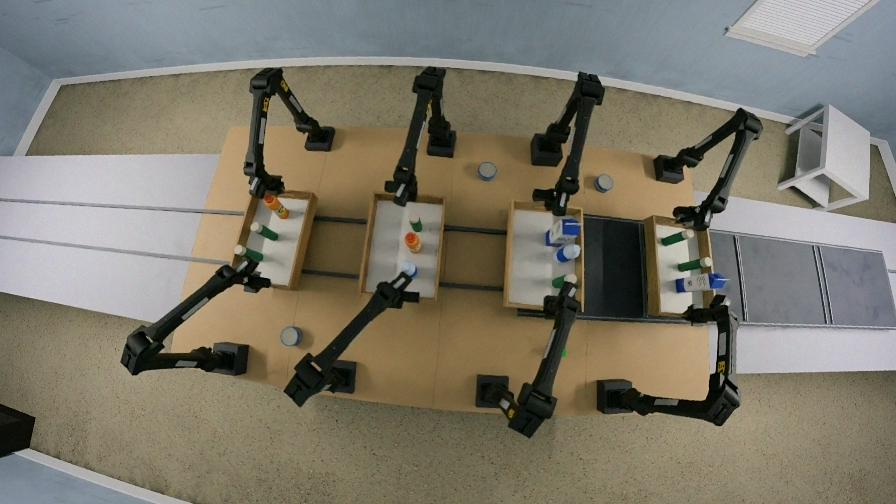

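Request:
{"op": "wait", "data": {"seconds": 10, "cameras": []}}

Request:
{"op": "wait", "data": {"seconds": 8, "cameras": ["cam_rail", "cam_side"]}}

Scene clock: 882.43 s.
Joint torques (N m): arm1=[0.15 -15.33 11.67 -1.4 0.14 -0.08] | arm2=[1.61 -11.4 14.39 -1.21 0.1 -0.07] | arm3=[0.38 -15.79 16.55 -2.02 -0.12 0.15] | arm4=[0.56 -13.22 14.2 -2.73 0.17 -0.08] | arm5=[-0.67 -15.38 14.71 -1.62 0.11 -0.26] | arm6=[-2.49 -22.48 16.64 -1.74 0.13 -0.35] | arm7=[-0.85 -16.79 11.71 -1.65 0.12 -0.05] | arm8=[-1.61 -22.3 14.49 -1.14 0.29 -0.38]
Heat: arm1: hottest joint3_rad 54 °C; arm2: hottest joint3_rad 52 °C; arm3: hottest joint3_rad 51 °C; arm4: hottest joint3_rad 47 °C; arm5: hottest joint3_rad 53 °C; arm6: hottest joint3_rad 59 °C; arm7: hottest joint3_rad 49 °C; arm8: hottest joint3_rad 50 °C.
Joint velocities: arm1=[0.015 0.005 -0.007 -0.022 -0.022 -0.022 -0.001] | arm2=[-0.005 0.005 0.012 0.022 0.022 0.037 0] | arm3=[0.005 -0.005 -0.007 0.017 0.037 -0.081 0] | arm4=[0.005 -0.005 -0.002 -0.007 0.007 -0.007 0] | arm5=[0.005 -0.015 -0.022 -0.007 0.037 -0.022 0.001] | arm6=[-0.005 -0.015 -0.012 -0.002 0.007 -0.007 -0.002] | arm7=[-0.015 -0.005 0.002 -0.022 0.051 0.037 -0.001] | arm8=[0.005 -0.005 0.002 0.012 0.081 -0.007 -0.001]
arm1.joint_positions: joint1_rad=-0.292 joint2_rad=+1.557 joint3_rad=+1.090 joint4_rad=-1.129 joint5_rad=+0.014 joint6_rad=+1.289 gripper_m=+0.012
arm1.joint_status: gripper_m off_target (ended at +0.012, target +0.000)
arm1.hand: x=+1.2035 y=+0.2534 z=+0.8868 quat_wxyz=(+0.006, -1.000, +0.009, +0.002) (m; scene frame)
arm1.hand_target: x=+1.2030 y=+0.2354 z=+0.9286 quat_wxyz=(-0.029, -1.000, +0.001, +0.013) (m; scene frame)
arm1.hand_status: off_target (0.047 m and 4.3 deg from the pose sent, 0.121 m and 0.7 deg at the start)
arm2.joint_positions: joint1_rad=-0.151 joint2_rad=+1.548 joint3_rad=+1.028 joint4_rad=-1.059 joint5_rad=+0.011 joint6_rad=+1.487 gripper_m=+0.009
arm2.joint_status: gripper_m off_target (ended at +0.009, target +0.000)
arm2.hand: x=+0.4733 y=+0.2443 z=+0.8975 quat_wxyz=(+0.004, -1.000, +0.012, +0.003) (m; scene frame)
arm2.hand_target: x=+0.4755 y=+0.2244 z=+0.9333 quat_wxyz=(-0.027, -1.000, +0.002, +0.006) (m; scene frame)
arm2.hand_status: off_target (0.042 m and 3.9 deg from the pose sent, 0.116 m and 1.5 deg at the start)
arm3.joint_positions: joint1_rad=-0.203 joint2_rad=+1.544 joint3_rad=+1.140 joint4_rad=-1.179 joint5_rad=+0.035 joint6_rad=+1.320 gripper_m=+0.010
arm3.joint_status: gripper_m off_target (ended at +0.010, target +0.000)
arm3.hand: x=-0.1923 y=+0.2392 z=+0.8898 quat_wxyz=(+0.008, -1.000, -0.003, +0.007) (m; scene frame)
arm3.hand_target: x=-0.1940 y=+0.2287 z=+0.9338 quat_wxyz=(-0.017, -1.000, +0.006, +0.010) (m; scene frame)
arm3.hand_status: off_target (0.047 m and 3.0 deg from the pose sent, 0.113 m and 1.0 deg at the start)
arm4.joint_positions: joint1_rad=-0.119 joint2_rad=+1.530 joint3_rad=+1.123 joint4_rad=-1.184 joint5_rad=+0.011 joint6_rad=+1.463 gripper_m=+0.012
arm4.joint_status: gripper_m off_target (ended at +0.012, target +0.000)
arm4.hand: x=-0.8764 y=+0.2364 z=+0.8815 quat_wxyz=(+0.008, -1.000, +0.010, +0.002) (m; scene frame)
arm4.hand_target: x=-0.8741 y=+0.2306 z=+0.9254 quat_wxyz=(-0.014, -1.000, +0.003, +0.005) (m; scene frame)
arm4.hand_status: off_target (0.047 m and 2.6 deg from the pose sent, 0.097 m and 4.5 deg at the start)
arm5.joint_positions: joint1_rad=-0.514 joint2_rad=+1.674 joint3_rad=+1.174 joint4_rad=-1.114 joint5_rad=-0.003 joint6_rad=+1.128 gripper_m=+0.011
arm5.joint_status: gripper_m off_target (ended at +0.011, target +0.000)
arm5.hand: x=-0.8740 y=-0.2484 z=+0.8803 quat_wxyz=(+0.011, -0.015, -1.000, +0.018) (m; scene frame)
arm5.hand_target: x=-0.8606 y=-0.2316 z=+0.9319 quat_wxyz=(-0.008, -0.007, -1.000, -0.017) (m; scene frame)
arm5.hand_status: off_target (0.058 m and 4.5 deg from the pose sent, 0.114 m and 1.1 deg at the start)
arm6.joint_positions: joint1_rad=-0.621 joint2_rad=+1.685 joint3_rad=+1.350 joint4_rad=-1.255 joint5_rad=+0.011 joint6_rad=+0.988 gripper_m=+0.011
arm6.joint_status: gripper_m off_target (ended at +0.011, target +0.000)
arm6.hand: x=-0.1951 y=-0.2475 z=+0.8842 quat_wxyz=(+0.009, -0.002, -1.000, +0.010) (m; scene frame)
arm6.hand_target: x=-0.1768 y=-0.2386 z=+0.9402 quat_wxyz=(-0.017, +0.002, -1.000, -0.026) (m; scene frame)
arm6.hand_status: off_target (0.062 m and 4.9 deg from the pose sent, 0.127 m and 1.3 deg at the start)
arm7.joint_positions: joint1_rad=-0.444 joint2_rad=+1.589 joint3_rad=+1.267 joint4_rad=-1.264 joint5_rad=+0.003 joint6_rad=+1.146 gripper_m=+0.009
arm7.joint_status: gripper_m off_target (ended at +0.009, target +0.000)
arm7.hand: x=+0.4696 y=-0.2383 z=+0.8960 quat_wxyz=(+0.002, -0.002, -1.000, +0.009) (m; scene frame)
arm7.hand_target: x=+0.4790 y=-0.2284 z=+0.9390 quat_wxyz=(-0.013, +0.000, -1.000, -0.021) (m; scene frame)
arm7.hand_status: off_target (0.047 m and 3.8 deg from the pose sent, 0.126 m and 0.5 deg at the start)
arm8.joint_positions: joint1_rad=-0.689 joint2_rad=+1.780 joint3_rad=+1.346 joint4_rad=-1.155 joint5_rad=-0.029 joint6_rad=+0.943 gripper_m=+0.010
arm8.joint_status: gripper_m off_target (ended at +0.010, target +0.000)
arm8.hand: x=+1.1987 y=-0.2403 z=+0.8840 quat_wxyz=(+0.010, -0.006, -1.000, +0.001) (m; scene frame)
arm8.hand_target: x=+1.2173 y=-0.2364 z=+0.9233 quat_wxyz=(-0.010, +0.000, -1.000, -0.021) (m; scene frame)
arm8.hand_status: off_target (0.045 m and 3.3 deg from the pose sent, 0.125 m and 0.5 deg at the start)
wait: 10.00 s; at rest from the start
pictures: none
No camera images: "cameras" was empty.

Scene clock: 890.43 s.
Joint torques (N m): arm1=[0.32 -15.5 11.73 -1.61 0.13 -0.09] | arm2=[1.38 -12.1 14.49 -1.26 0.1 -0.14] | arm3=[0.32 -15.79 16.54 -2.02 -0.12 0.15] | arm4=[0.44 -13.57 14.27 -2.74 0.14 -0.08] | arm5=[-1.03 -14.62 14.49 -1.59 0.09 -0.24] | arm6=[-2.55 -22.48 16.65 -1.74 0.13 -0.35] | arm7=[-0.91 -16.79 11.73 -1.66 0.12 -0.04] | arm8=[-1.49 -22.42 14.48 -1.11 0.3 -0.38]
Heat: arm1: hottest joint3_rad 55 °C; arm2: hottest joint3_rad 52 °C; arm3: hottest joint3_rad 51 °C; arm4: hottest joint3_rad 48 °C; arm5: hottest joint3_rad 54 °C; arm6: hottest joint3_rad 60 °C; arm7: hottest joint3_rad 49 °C; arm8: hottest joint3_rad 50 °C.
Joint velocities: arm1=[-0.005 -0.015 -0.002 0.002 -0.007 0.022 -0.003] | arm2=[-0.005 -0.015 0.007 0.002 -0.037 -0.051 0] | arm3=[-0.005 -0.024 0.007 0.007 0.11 0.007 0.002] | arm4=[-0.005 -0.005 0.007 -0.017 0.037 0.007 0] | arm5=[0.005 -0.015 -0.017 0.002 -0.081 -0.022 -0.001] | arm6=[-0.005 -0.015 -0.002 0.012 0.022 -0.007 0.001] | arm7=[-0.015 -0.005 0.002 -0.022 0.051 0.051 0] | arm8=[-0.005 -0.005 0.002 -0.027 0.051 -0.051 0.001]
arm1.joint_positions: joint1_rad=-0.292 joint2_rad=+1.557 joint3_rad=+1.090 joint4_rad=-1.129 joint5_rad=+0.014 joint6_rad=+1.289 gripper_m=+0.012
arm1.joint_status: gripper_m off_target (ended at +0.012, target +0.000)
arm1.hand: x=+1.2035 y=+0.2534 z=+0.8868 quat_wxyz=(+0.006, -1.000, +0.009, +0.002) (m; scene frame)
arm1.hand_target: x=+1.2030 y=+0.2354 z=+0.9286 quat_wxyz=(-0.029, -1.000, +0.001, +0.013) (m; scene frame)
arm1.hand_status: off_target (0.047 m and 4.3 deg from the pose sent, 0.121 m and 0.7 deg at the start)
arm2.joint_positions: joint1_rad=-0.151 joint2_rad=+1.548 joint3_rad=+1.028 joint4_rad=-1.059 joint5_rad=+0.011 joint6_rad=+1.487 gripper_m=+0.009
arm2.joint_status: gripper_m off_target (ended at +0.009, target +0.000)
arm2.hand: x=+0.4733 y=+0.2443 z=+0.8975 quat_wxyz=(+0.004, -1.000, +0.012, +0.003) (m; scene frame)
arm2.hand_target: x=+0.4755 y=+0.2244 z=+0.9333 quat_wxyz=(-0.027, -1.000, +0.002, +0.006) (m; scene frame)
arm2.hand_status: off_target (0.042 m and 3.9 deg from the pose sent, 0.116 m and 1.5 deg at the start)
arm3.joint_positions: joint1_rad=-0.203 joint2_rad=+1.544 joint3_rad=+1.140 joint4_rad=-1.179 joint5_rad=+0.035 joint6_rad=+1.320 gripper_m=+0.010
arm3.joint_status: gripper_m off_target (ended at +0.010, target +0.000)
arm3.hand: x=-0.1923 y=+0.2392 z=+0.8898 quat_wxyz=(+0.008, -1.000, -0.003, +0.007) (m; scene frame)
arm3.hand_target: x=-0.1940 y=+0.2287 z=+0.9338 quat_wxyz=(-0.017, -1.000, +0.006, +0.010) (m; scene frame)
arm3.hand_status: off_target (0.047 m and 3.0 deg from the pose sent, 0.113 m and 1.0 deg at the start)
arm4.joint_positions: joint1_rad=-0.119 joint2_rad=+1.530 joint3_rad=+1.123 joint4_rad=-1.184 joint5_rad=+0.011 joint6_rad=+1.463 gripper_m=+0.012
arm4.joint_status: gripper_m off_target (ended at +0.012, target +0.000)
arm4.hand: x=-0.8764 y=+0.2364 z=+0.8815 quat_wxyz=(+0.008, -1.000, +0.010, +0.002) (m; scene frame)
arm4.hand_target: x=-0.8741 y=+0.2306 z=+0.9254 quat_wxyz=(-0.014, -1.000, +0.003, +0.005) (m; scene frame)
arm4.hand_status: off_target (0.047 m and 2.6 deg from the pose sent, 0.097 m and 4.5 deg at the start)
arm5.joint_positions: joint1_rad=-0.514 joint2_rad=+1.674 joint3_rad=+1.174 joint4_rad=-1.114 joint5_rad=-0.003 joint6_rad=+1.128 gripper_m=+0.011
arm5.joint_status: gripper_m off_target (ended at +0.011, target +0.000)
arm5.hand: x=-0.8740 y=-0.2484 z=+0.8803 quat_wxyz=(+0.011, -0.015, -1.000, +0.018) (m; scene frame)
arm5.hand_target: x=-0.8606 y=-0.2316 z=+0.9319 quat_wxyz=(-0.008, -0.007, -1.000, -0.017) (m; scene frame)
arm5.hand_status: off_target (0.058 m and 4.5 deg from the pose sent, 0.114 m and 1.1 deg at the start)
arm6.joint_positions: joint1_rad=-0.621 joint2_rad=+1.685 joint3_rad=+1.350 joint4_rad=-1.255 joint5_rad=+0.011 joint6_rad=+0.988 gripper_m=+0.011
arm6.joint_status: gripper_m off_target (ended at +0.011, target +0.000)
arm6.hand: x=-0.1951 y=-0.2475 z=+0.8842 quat_wxyz=(+0.009, -0.002, -1.000, +0.010) (m; scene frame)
arm6.hand_target: x=-0.1768 y=-0.2386 z=+0.9402 quat_wxyz=(-0.017, +0.002, -1.000, -0.026) (m; scene frame)
arm6.hand_status: off_target (0.062 m and 4.9 deg from the pose sent, 0.127 m and 1.3 deg at the start)
arm7.joint_positions: joint1_rad=-0.444 joint2_rad=+1.589 joint3_rad=+1.267 joint4_rad=-1.264 joint5_rad=+0.003 joint6_rad=+1.146 gripper_m=+0.009
arm7.joint_status: gripper_m off_target (ended at +0.009, target +0.000)
arm7.hand: x=+0.4696 y=-0.2383 z=+0.8960 quat_wxyz=(+0.002, -0.002, -1.000, +0.009) (m; scene frame)
arm7.hand_target: x=+0.4790 y=-0.2284 z=+0.9390 quat_wxyz=(-0.013, +0.000, -1.000, -0.021) (m; scene frame)
arm7.hand_status: off_target (0.047 m and 3.8 deg from the pose sent, 0.126 m and 0.5 deg at the start)
arm8.joint_positions: joint1_rad=-0.689 joint2_rad=+1.780 joint3_rad=+1.346 joint4_rad=-1.155 joint5_rad=-0.029 joint6_rad=+0.943 gripper_m=+0.010
arm8.joint_status: gripper_m off_target (ended at +0.010, target +0.000)
arm8.hand: x=+1.1987 y=-0.2403 z=+0.8840 quat_wxyz=(+0.010, -0.006, -1.000, +0.001) (m; scene frame)
arm8.hand_target: x=+1.2173 y=-0.2364 z=+0.9233 quat_wxyz=(-0.010, +0.000, -1.000, -0.021) (m; scene frame)
arm8.hand_status: off_target (0.045 m and 3.3 deg from the pose sent, 0.125 m and 0.5 deg at the start)
wait: 8.00 s; at rest by 0.27 s
pictures: cam_rail, cam_side

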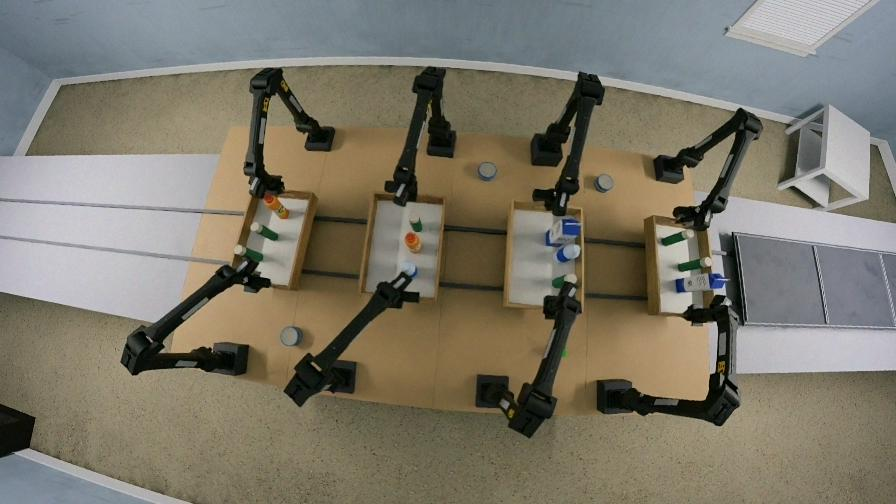

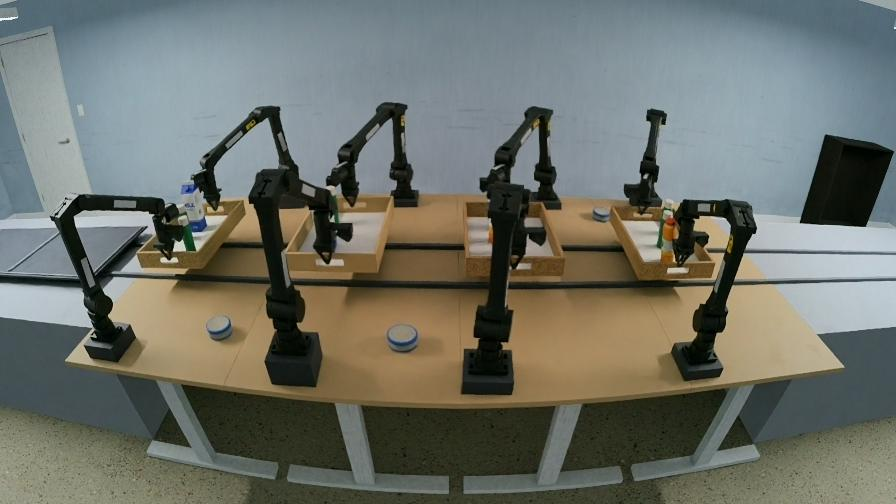

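Request:
{"op": "move", "data": {"arm1": {"target": [1.2035,0.251,0.840,0.029,1,-0.001,-0.011], "speed": 0.06}, "arm2": {"target": [0.4733,0.234,0.850,0.028,1,-0.002,-0.006], "speed": 0.06}, "arm3": {"target": [-0.1923,0.242,0.840,0.016,1,-0.006,-0.012], "speed": 0.06}, "arm4": {"target": [-0.8764,0.245,0.848,0.013,1,-0.003,-0.006], "speed": 0.06}, "arm5": {"target": [-0.874,-0.248,0.837,0.006,0.007,1,0.016], "speed": 0.06}, "arm6": {"target": [-0.1951,-0.246,0.863,0.016,-0.002,1,0.025], "speed": 0.06}, "arm7": {"target": [0.4696,-0.240,0.836,0.012,0,1,0.021], "speed": 0.06}, "arm8": {"target": [1.1987,-0.244,0.823,0.010,0,1,0.020], "speed": 0.06}, "cameras": ["cam_side"]}}

Scene clock: 903.77 s.
Joint torques (N m): arm1=[-0.73 -14.97 6.24 -0.27 0.26 -0.22] | arm2=[0.56 -10.99 8.73 0.14 0.26 -0.16] | arm3=[-0.15 -14.27 8.59 -0.4 0.34 0.02] | arm4=[-0.32 -11.4 8.79 -0.95 0.25 -0.13] | arm5=[-0.03 -13.68 7.01 -0.32 0.17 -0.14] | arm6=[-0.85 -23.06 10.14 -0.57 0.44 -0.27] | arm7=[-0.21 -14.86 6.09 0.36 0.2 0.01] | arm8=[-0.03 -21.25 7.9 0.21 0.47 -0.24]
Heat: arm1: hottest joint3_rad 54 °C; arm2: hottest joint3_rad 52 °C; arm3: hottest joint3_rad 52 °C; arm4: hottest joint3_rad 47 °C; arm5: hottest joint3_rad 54 °C; arm6: hottest joint3_rad 60 °C; arm7: hottest joint3_rad 50 °C; arm8: hottest joint3_rad 50 °C.
move: arm1 off_target; arm2 off_target; arm3 done; arm4 off_target; arm5 off_target; arm6 off_target; arm7 done; arm8 done
Joint velocities: arm1=[0.015 -0.015 -0.002 0.002 -0.037 0.051 -0.001] | arm2=[0.005 -0.005 0.002 -0.017 0.051 -0.022 -0.001] | arm3=[-0.015 0.005 -0.002 -0.007 -0.022 -0.007 0.001] | arm4=[-0.005 -0.005 -0.002 0.017 0.007 -0.051 -0.001] | arm5=[-0.015 -0.005 0.007 0.017 -0.037 0.066 0] | arm6=[-0.015 -0.015 0.002 -0.002 0.007 -0.022 0] | arm7=[-0.015 -0.015 -0.002 -0.002 0.095 -0.007 -0.001] | arm8=[-0.015 -0.005 -0.017 0.007 0.051 0.007 0]
arm1.joint_positions: joint1_rad=-0.292 joint2_rad=+1.618 joint3_rad=+0.981 joint4_rad=-0.910 joint5_rad=+0.006 joint6_rad=+1.292 gripper_m=+0.012
arm1.joint_status: not commanded
arm1.hand: x=+1.2047 y=+0.2514 z=+0.8267 quat_wxyz=(-0.018, -1.000, +0.010, +0.005) (m; scene frame)
arm1.hand_target: x=+1.2037 y=+0.2517 z=+0.8395 quat_wxyz=(-0.029, -1.000, +0.001, +0.011) (m; scene frame)
arm1.hand_status: off_target (0.013 m and 1.8 deg from the pose sent, 0.047 m and 4.3 deg at the start)
arm2.joint_positions: joint1_rad=-0.151 joint2_rad=+1.634 joint3_rad=+0.946 joint4_rad=-0.856 joint5_rad=+0.006 joint6_rad=+1.488 gripper_m=+0.009
arm2.joint_status: not commanded
arm2.hand: x=+0.4737 y=+0.2394 z=+0.8385 quat_wxyz=(-0.013, -1.000, +0.013, +0.003) (m; scene frame)
arm2.hand_target: x=+0.4731 y=+0.2336 z=+0.8495 quat_wxyz=(-0.028, -1.000, +0.002, +0.006) (m; scene frame)
arm2.hand_status: off_target (0.013 m and 2.1 deg from the pose sent, 0.049 m and 3.9 deg at the start)
arm3.joint_positions: joint1_rad=-0.203 joint2_rad=+1.595 joint3_rad=+1.033 joint4_rad=-0.966 joint5_rad=+0.029 joint6_rad=+1.325 gripper_m=+0.010
arm3.joint_status: not commanded
arm3.hand: x=-0.1917 y=+0.2338 z=+0.8335 quat_wxyz=(-0.020, -1.000, +0.001, +0.011) (m; scene frame)
arm3.hand_target: x=-0.1924 y=+0.2412 z=+0.8398 quat_wxyz=(-0.016, -1.000, +0.006, +0.012) (m; scene frame)
arm3.hand_status: done (0.010 m and 0.8 deg from the pose sent, 0.050 m and 3.0 deg at the start)
arm4.joint_positions: joint1_rad=-0.119 joint2_rad=+1.551 joint3_rad=+1.011 joint4_rad=-1.008 joint5_rad=+0.012 joint6_rad=+1.458 gripper_m=+0.012
arm4.joint_status: not commanded
arm4.hand: x=-0.8758 y=+0.2405 z=+0.8355 quat_wxyz=(-0.013, -1.000, +0.008, +0.005) (m; scene frame)
arm4.hand_target: x=-0.8763 y=+0.2451 z=+0.8477 quat_wxyz=(-0.013, -1.000, +0.003, +0.006) (m; scene frame)
arm4.hand_status: off_target (0.013 m and 0.6 deg from the pose sent, 0.035 m and 2.6 deg at the start)
arm5.joint_positions: joint1_rad=-0.513 joint2_rad=+1.727 joint3_rad=+1.076 joint4_rad=-0.887 joint5_rad=-0.008 joint6_rad=+1.127 gripper_m=+0.011
arm5.joint_status: not commanded
arm5.hand: x=-0.8722 y=-0.2419 z=+0.8256 quat_wxyz=(-0.004, -0.013, -1.000, -0.017) (m; scene frame)
arm5.hand_target: x=-0.8739 y=-0.2479 z=+0.8366 quat_wxyz=(-0.006, -0.007, -1.000, -0.016) (m; scene frame)
arm5.hand_status: off_target (0.013 m and 0.8 deg from the pose sent, 0.043 m and 4.5 deg at the start)
arm6.joint_positions: joint1_rad=-0.622 joint2_rad=+1.716 joint3_rad=+1.233 joint4_rad=-1.074 joint5_rad=+0.002 joint6_rad=+1.000 gripper_m=+0.011
arm6.joint_status: not commanded
arm6.hand: x=-0.1988 y=-0.2488 z=+0.8291 quat_wxyz=(+0.004, -0.009, -1.000, -0.007) (m; scene frame)
arm6.hand_target: x=-0.1952 y=-0.2463 z=+0.8615 quat_wxyz=(-0.016, +0.002, -1.000, -0.025) (m; scene frame)
arm6.hand_status: off_target (0.034 m and 3.3 deg from the pose sent, 0.021 m and 4.9 deg at the start)
arm7.joint_positions: joint1_rad=-0.445 joint2_rad=+1.625 joint3_rad=+1.122 joint4_rad=-1.030 joint5_rad=+0.000 joint6_rad=+1.149 gripper_m=+0.009
arm7.joint_status: not commanded
arm7.hand: x=+0.4694 y=-0.2392 z=+0.8303 quat_wxyz=(-0.008, -0.004, -1.000, -0.016) (m; scene frame)
arm7.hand_target: x=+0.4697 y=-0.2401 z=+0.8362 quat_wxyz=(-0.012, +0.000, -1.000, -0.021) (m; scene frame)
arm7.hand_status: done (0.006 m and 0.8 deg from the pose sent, 0.060 m and 3.8 deg at the start)
arm8.joint_positions: joint1_rad=-0.689 joint2_rad=+1.834 joint3_rad=+1.224 joint4_rad=-0.924 joint5_rad=-0.033 joint6_rad=+0.950 gripper_m=+0.010
arm8.joint_status: not commanded
arm8.hand: x=+1.1985 y=-0.2413 z=+0.8173 quat_wxyz=(-0.005, -0.009, -1.000, -0.022) (m; scene frame)
arm8.hand_target: x=+1.1977 y=-0.2452 z=+0.8230 quat_wxyz=(-0.010, +0.000, -1.000, -0.020) (m; scene frame)
arm8.hand_status: done (0.006 m and 1.2 deg from the pose sent, 0.061 m and 3.3 deg at the start)
pictures: cam_side

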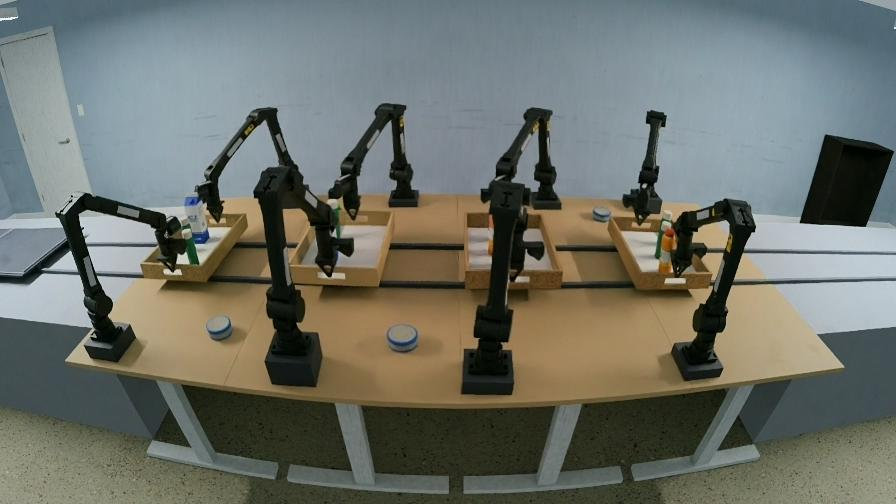

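Request:
{"op": "move", "data": {"arm1": {"target": [1.2035,0.251,0.7985,0.029,1,-0.001,-0.011], "speed": 0.02}, "arm2": {"target": [0.4733,0.236,0.800,0.028,1,-0.002,-0.006], "speed": 0.02}, "arm3": {"target": [-0.1923,0.242,0.799,0.016,1,-0.006,-0.012], "speed": 0.02}, "arm4": {"target": [-0.8764,0.245,0.8165,0.013,1,-0.003,-0.006], "speed": 0.02}, "arm5": {"target": [-0.874,-0.248,0.8025,0.006,0.007,1,0.016], "speed": 0.02}, "arm6": {"target": [-0.1951,-0.246,0.8245,0.016,-0.002,1,0.025], "speed": 0.02}, "arm7": {"target": [0.4696,-0.240,0.7925,0.012,0,1,0.021], "speed": 0.02}, "arm8": {"target": [1.1987,-0.244,0.7835,0.010,0,1,0.020], "speed": 0.02}, "cameras": ["cam_side"]}}

Scene clock: 915.07 s.
Joint torques (N m): arm1=[-1.38 -15.44 5.37 -0.13 0.27 -0.24] | arm2=[0.44 -11.16 7.31 0.24 0.29 -0.2] | arm3=[-0.21 -14.1 7.42 -0.34 0.38 -0.03] | arm4=[-0.32 -11.22 8.01 -0.65 0.23 -0.13] | arm5=[-0.21 -12.92 6.27 -0.06 0.22 -0.15] | arm6=[-0.91 -22.83 9.33 -0.43 0.45 -0.32] | arm7=[-0.09 -14.92 5.48 0.43 0.2 -0.02] | arm8=[-0.09 -20.84 7.3 0.4 0.48 -0.22]
Heat: arm1: hottest joint3_rad 53 °C; arm2: hottest joint3_rad 51 °C; arm3: hottest joint3_rad 51 °C; arm4: hottest joint3_rad 45 °C; arm5: hottest joint3_rad 51 °C; arm6: hottest joint3_rad 56 °C; arm7: hottest joint3_rad 49 °C; arm8: hottest joint3_rad 47 °C.
move: arm1 done; arm2 done; arm3 off_target; arm4 done; arm5 done; arm6 off_target; arm7 done; arm8 done
Joint velocities: arm1=[-0.005 -0.005 -0.007 -0.012 -0.081 -0.095 0] | arm2=[-0.015 -0.015 -0.017 -0.002 -0.037 -0.051 0] | arm3=[-0.005 -0.005 -0.022 -0.002 -0.066 -0.037 -0.001] | arm4=[-0.005 0.015 -0.017 0.007 0.022 -0.037 0] | arm5=[-0.015 0.005 -0.017 -0.007 0.007 -0.037 0] | arm6=[0.005 -0.015 -0.022 -0.012 0.022 -0.037 -0.002] | arm7=[-0.005 -0.005 -0.012 -0.002 -0.051 0.037 0] | arm8=[0.005 -0.005 -0.017 -0.007 0.037 0.022 0]
arm1.joint_positions: joint1_rad=-0.292 joint2_rad=+1.685 joint3_rad=+0.939 joint4_rad=-0.799 joint5_rad=+0.006 joint6_rad=+1.292 gripper_m=+0.012
arm1.joint_status: not commanded
arm1.hand: x=+1.2051 y=+0.2517 z=+0.7882 quat_wxyz=(-0.019, -1.000, +0.010, +0.005) (m; scene frame)
arm1.hand_target: x=+1.2037 y=+0.2516 z=+0.7983 quat_wxyz=(-0.029, -1.000, +0.001, +0.011) (m; scene frame)
arm1.hand_status: done (0.010 m and 1.7 deg from the pose sent, 0.028 m and 1.8 deg at the start)
arm2.joint_positions: joint1_rad=-0.151 joint2_rad=+1.722 joint3_rad=+0.901 joint4_rad=-0.713 joint5_rad=+0.006 joint6_rad=+1.489 gripper_m=+0.009
arm2.joint_status: not commanded
arm2.hand: x=+0.4739 y=+0.2390 z=+0.7921 quat_wxyz=(-0.019, -1.000, +0.013, +0.003) (m; scene frame)
arm2.hand_target: x=+0.4733 y=+0.2359 z=+0.7994 quat_wxyz=(-0.028, -1.000, +0.002, +0.006) (m; scene frame)
arm2.hand_status: done (0.008 m and 1.7 deg from the pose sent, 0.039 m and 2.1 deg at the start)
arm3.joint_positions: joint1_rad=-0.203 joint2_rad=+1.654 joint3_rad=+0.990 joint4_rad=-0.854 joint5_rad=+0.027 joint6_rad=+1.328 gripper_m=+0.010
arm3.joint_status: not commanded
arm3.hand: x=-0.1912 y=+0.2317 z=+0.7962 quat_wxyz=(-0.024, -1.000, +0.002, +0.011) (m; scene frame)
arm3.hand_target: x=-0.1923 y=+0.2414 z=+0.7986 quat_wxyz=(-0.016, -1.000, +0.006, +0.012) (m; scene frame)
arm3.hand_status: off_target (0.011 m and 1.1 deg from the pose sent, 0.035 m and 0.8 deg at the start)
arm4.joint_positions: joint1_rad=-0.119 joint2_rad=+1.591 joint3_rad=+0.973 joint4_rad=-0.928 joint5_rad=+0.012 joint6_rad=+1.458 gripper_m=+0.012
arm4.joint_status: not commanded
arm4.hand: x=-0.8756 y=+0.2410 z=+0.8078 quat_wxyz=(-0.014, -1.000, +0.008, +0.005) (m; scene frame)
arm4.hand_target: x=-0.8763 y=+0.2451 z=+0.8164 quat_wxyz=(-0.013, -1.000, +0.003, +0.006) (m; scene frame)
arm4.hand_status: done (0.010 m and 0.6 deg from the pose sent, 0.020 m and 0.6 deg at the start)
arm5.joint_positions: joint1_rad=-0.513 joint2_rad=+1.777 joint3_rad=+1.048 joint4_rad=-0.800 joint5_rad=-0.008 joint6_rad=+1.127 gripper_m=+0.011
arm5.joint_status: not commanded
arm5.hand: x=-0.8717 y=-0.2410 z=+0.7959 quat_wxyz=(-0.006, -0.014, -1.000, -0.020) (m; scene frame)
arm5.hand_target: x=-0.8739 y=-0.2478 z=+0.8023 quat_wxyz=(-0.006, -0.007, -1.000, -0.016) (m; scene frame)
arm5.hand_status: done (0.010 m and 0.9 deg from the pose sent, 0.024 m and 0.8 deg at the start)
arm6.joint_positions: joint1_rad=-0.622 joint2_rad=+1.756 joint3_rad=+1.186 joint4_rad=-0.980 joint5_rad=+0.002 joint6_rad=+1.003 gripper_m=+0.011
arm6.joint_status: not commanded
arm6.hand: x=-0.1997 y=-0.2492 z=+0.7948 quat_wxyz=(+0.002, -0.011, -1.000, -0.009) (m; scene frame)
arm6.hand_target: x=-0.1953 y=-0.2462 z=+0.8236 quat_wxyz=(-0.016, +0.002, -1.000, -0.025) (m; scene frame)
arm6.hand_status: off_target (0.030 m and 3.1 deg from the pose sent, 0.007 m and 3.3 deg at the start)
arm7.joint_positions: joint1_rad=-0.445 joint2_rad=+1.684 joint3_rad=+1.071 joint4_rad=-0.916 joint5_rad=+0.000 joint6_rad=+1.150 gripper_m=+0.009
arm7.joint_status: not commanded
arm7.hand: x=+0.4698 y=-0.2386 z=+0.7889 quat_wxyz=(-0.009, -0.004, -1.000, -0.019) (m; scene frame)
arm7.hand_target: x=+0.4696 y=-0.2399 z=+0.7928 quat_wxyz=(-0.012, +0.000, -1.000, -0.021) (m; scene frame)
arm7.hand_status: done (0.004 m and 0.7 deg from the pose sent, 0.038 m and 0.8 deg at the start)
arm8.joint_positions: joint1_rad=-0.689 joint2_rad=+1.894 joint3_rad=+1.194 joint4_rad=-0.835 joint5_rad=-0.033 joint6_rad=+0.950 gripper_m=+0.010
arm8.joint_status: not commanded
arm8.hand: x=+1.1989 y=-0.2417 z=+0.7798 quat_wxyz=(-0.005, -0.009, -1.000, -0.022) (m; scene frame)
arm8.hand_target: x=+1.1982 y=-0.2447 z=+0.7836 quat_wxyz=(-0.010, +0.000, -1.000, -0.020) (m; scene frame)
arm8.hand_status: done (0.004 m and 1.2 deg from the pose sent, 0.034 m and 1.2 deg at the start)
pictures: cam_side

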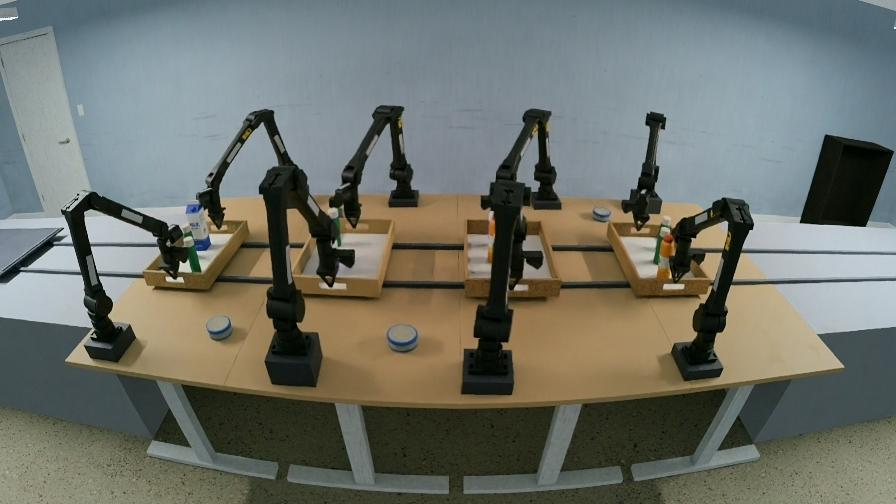

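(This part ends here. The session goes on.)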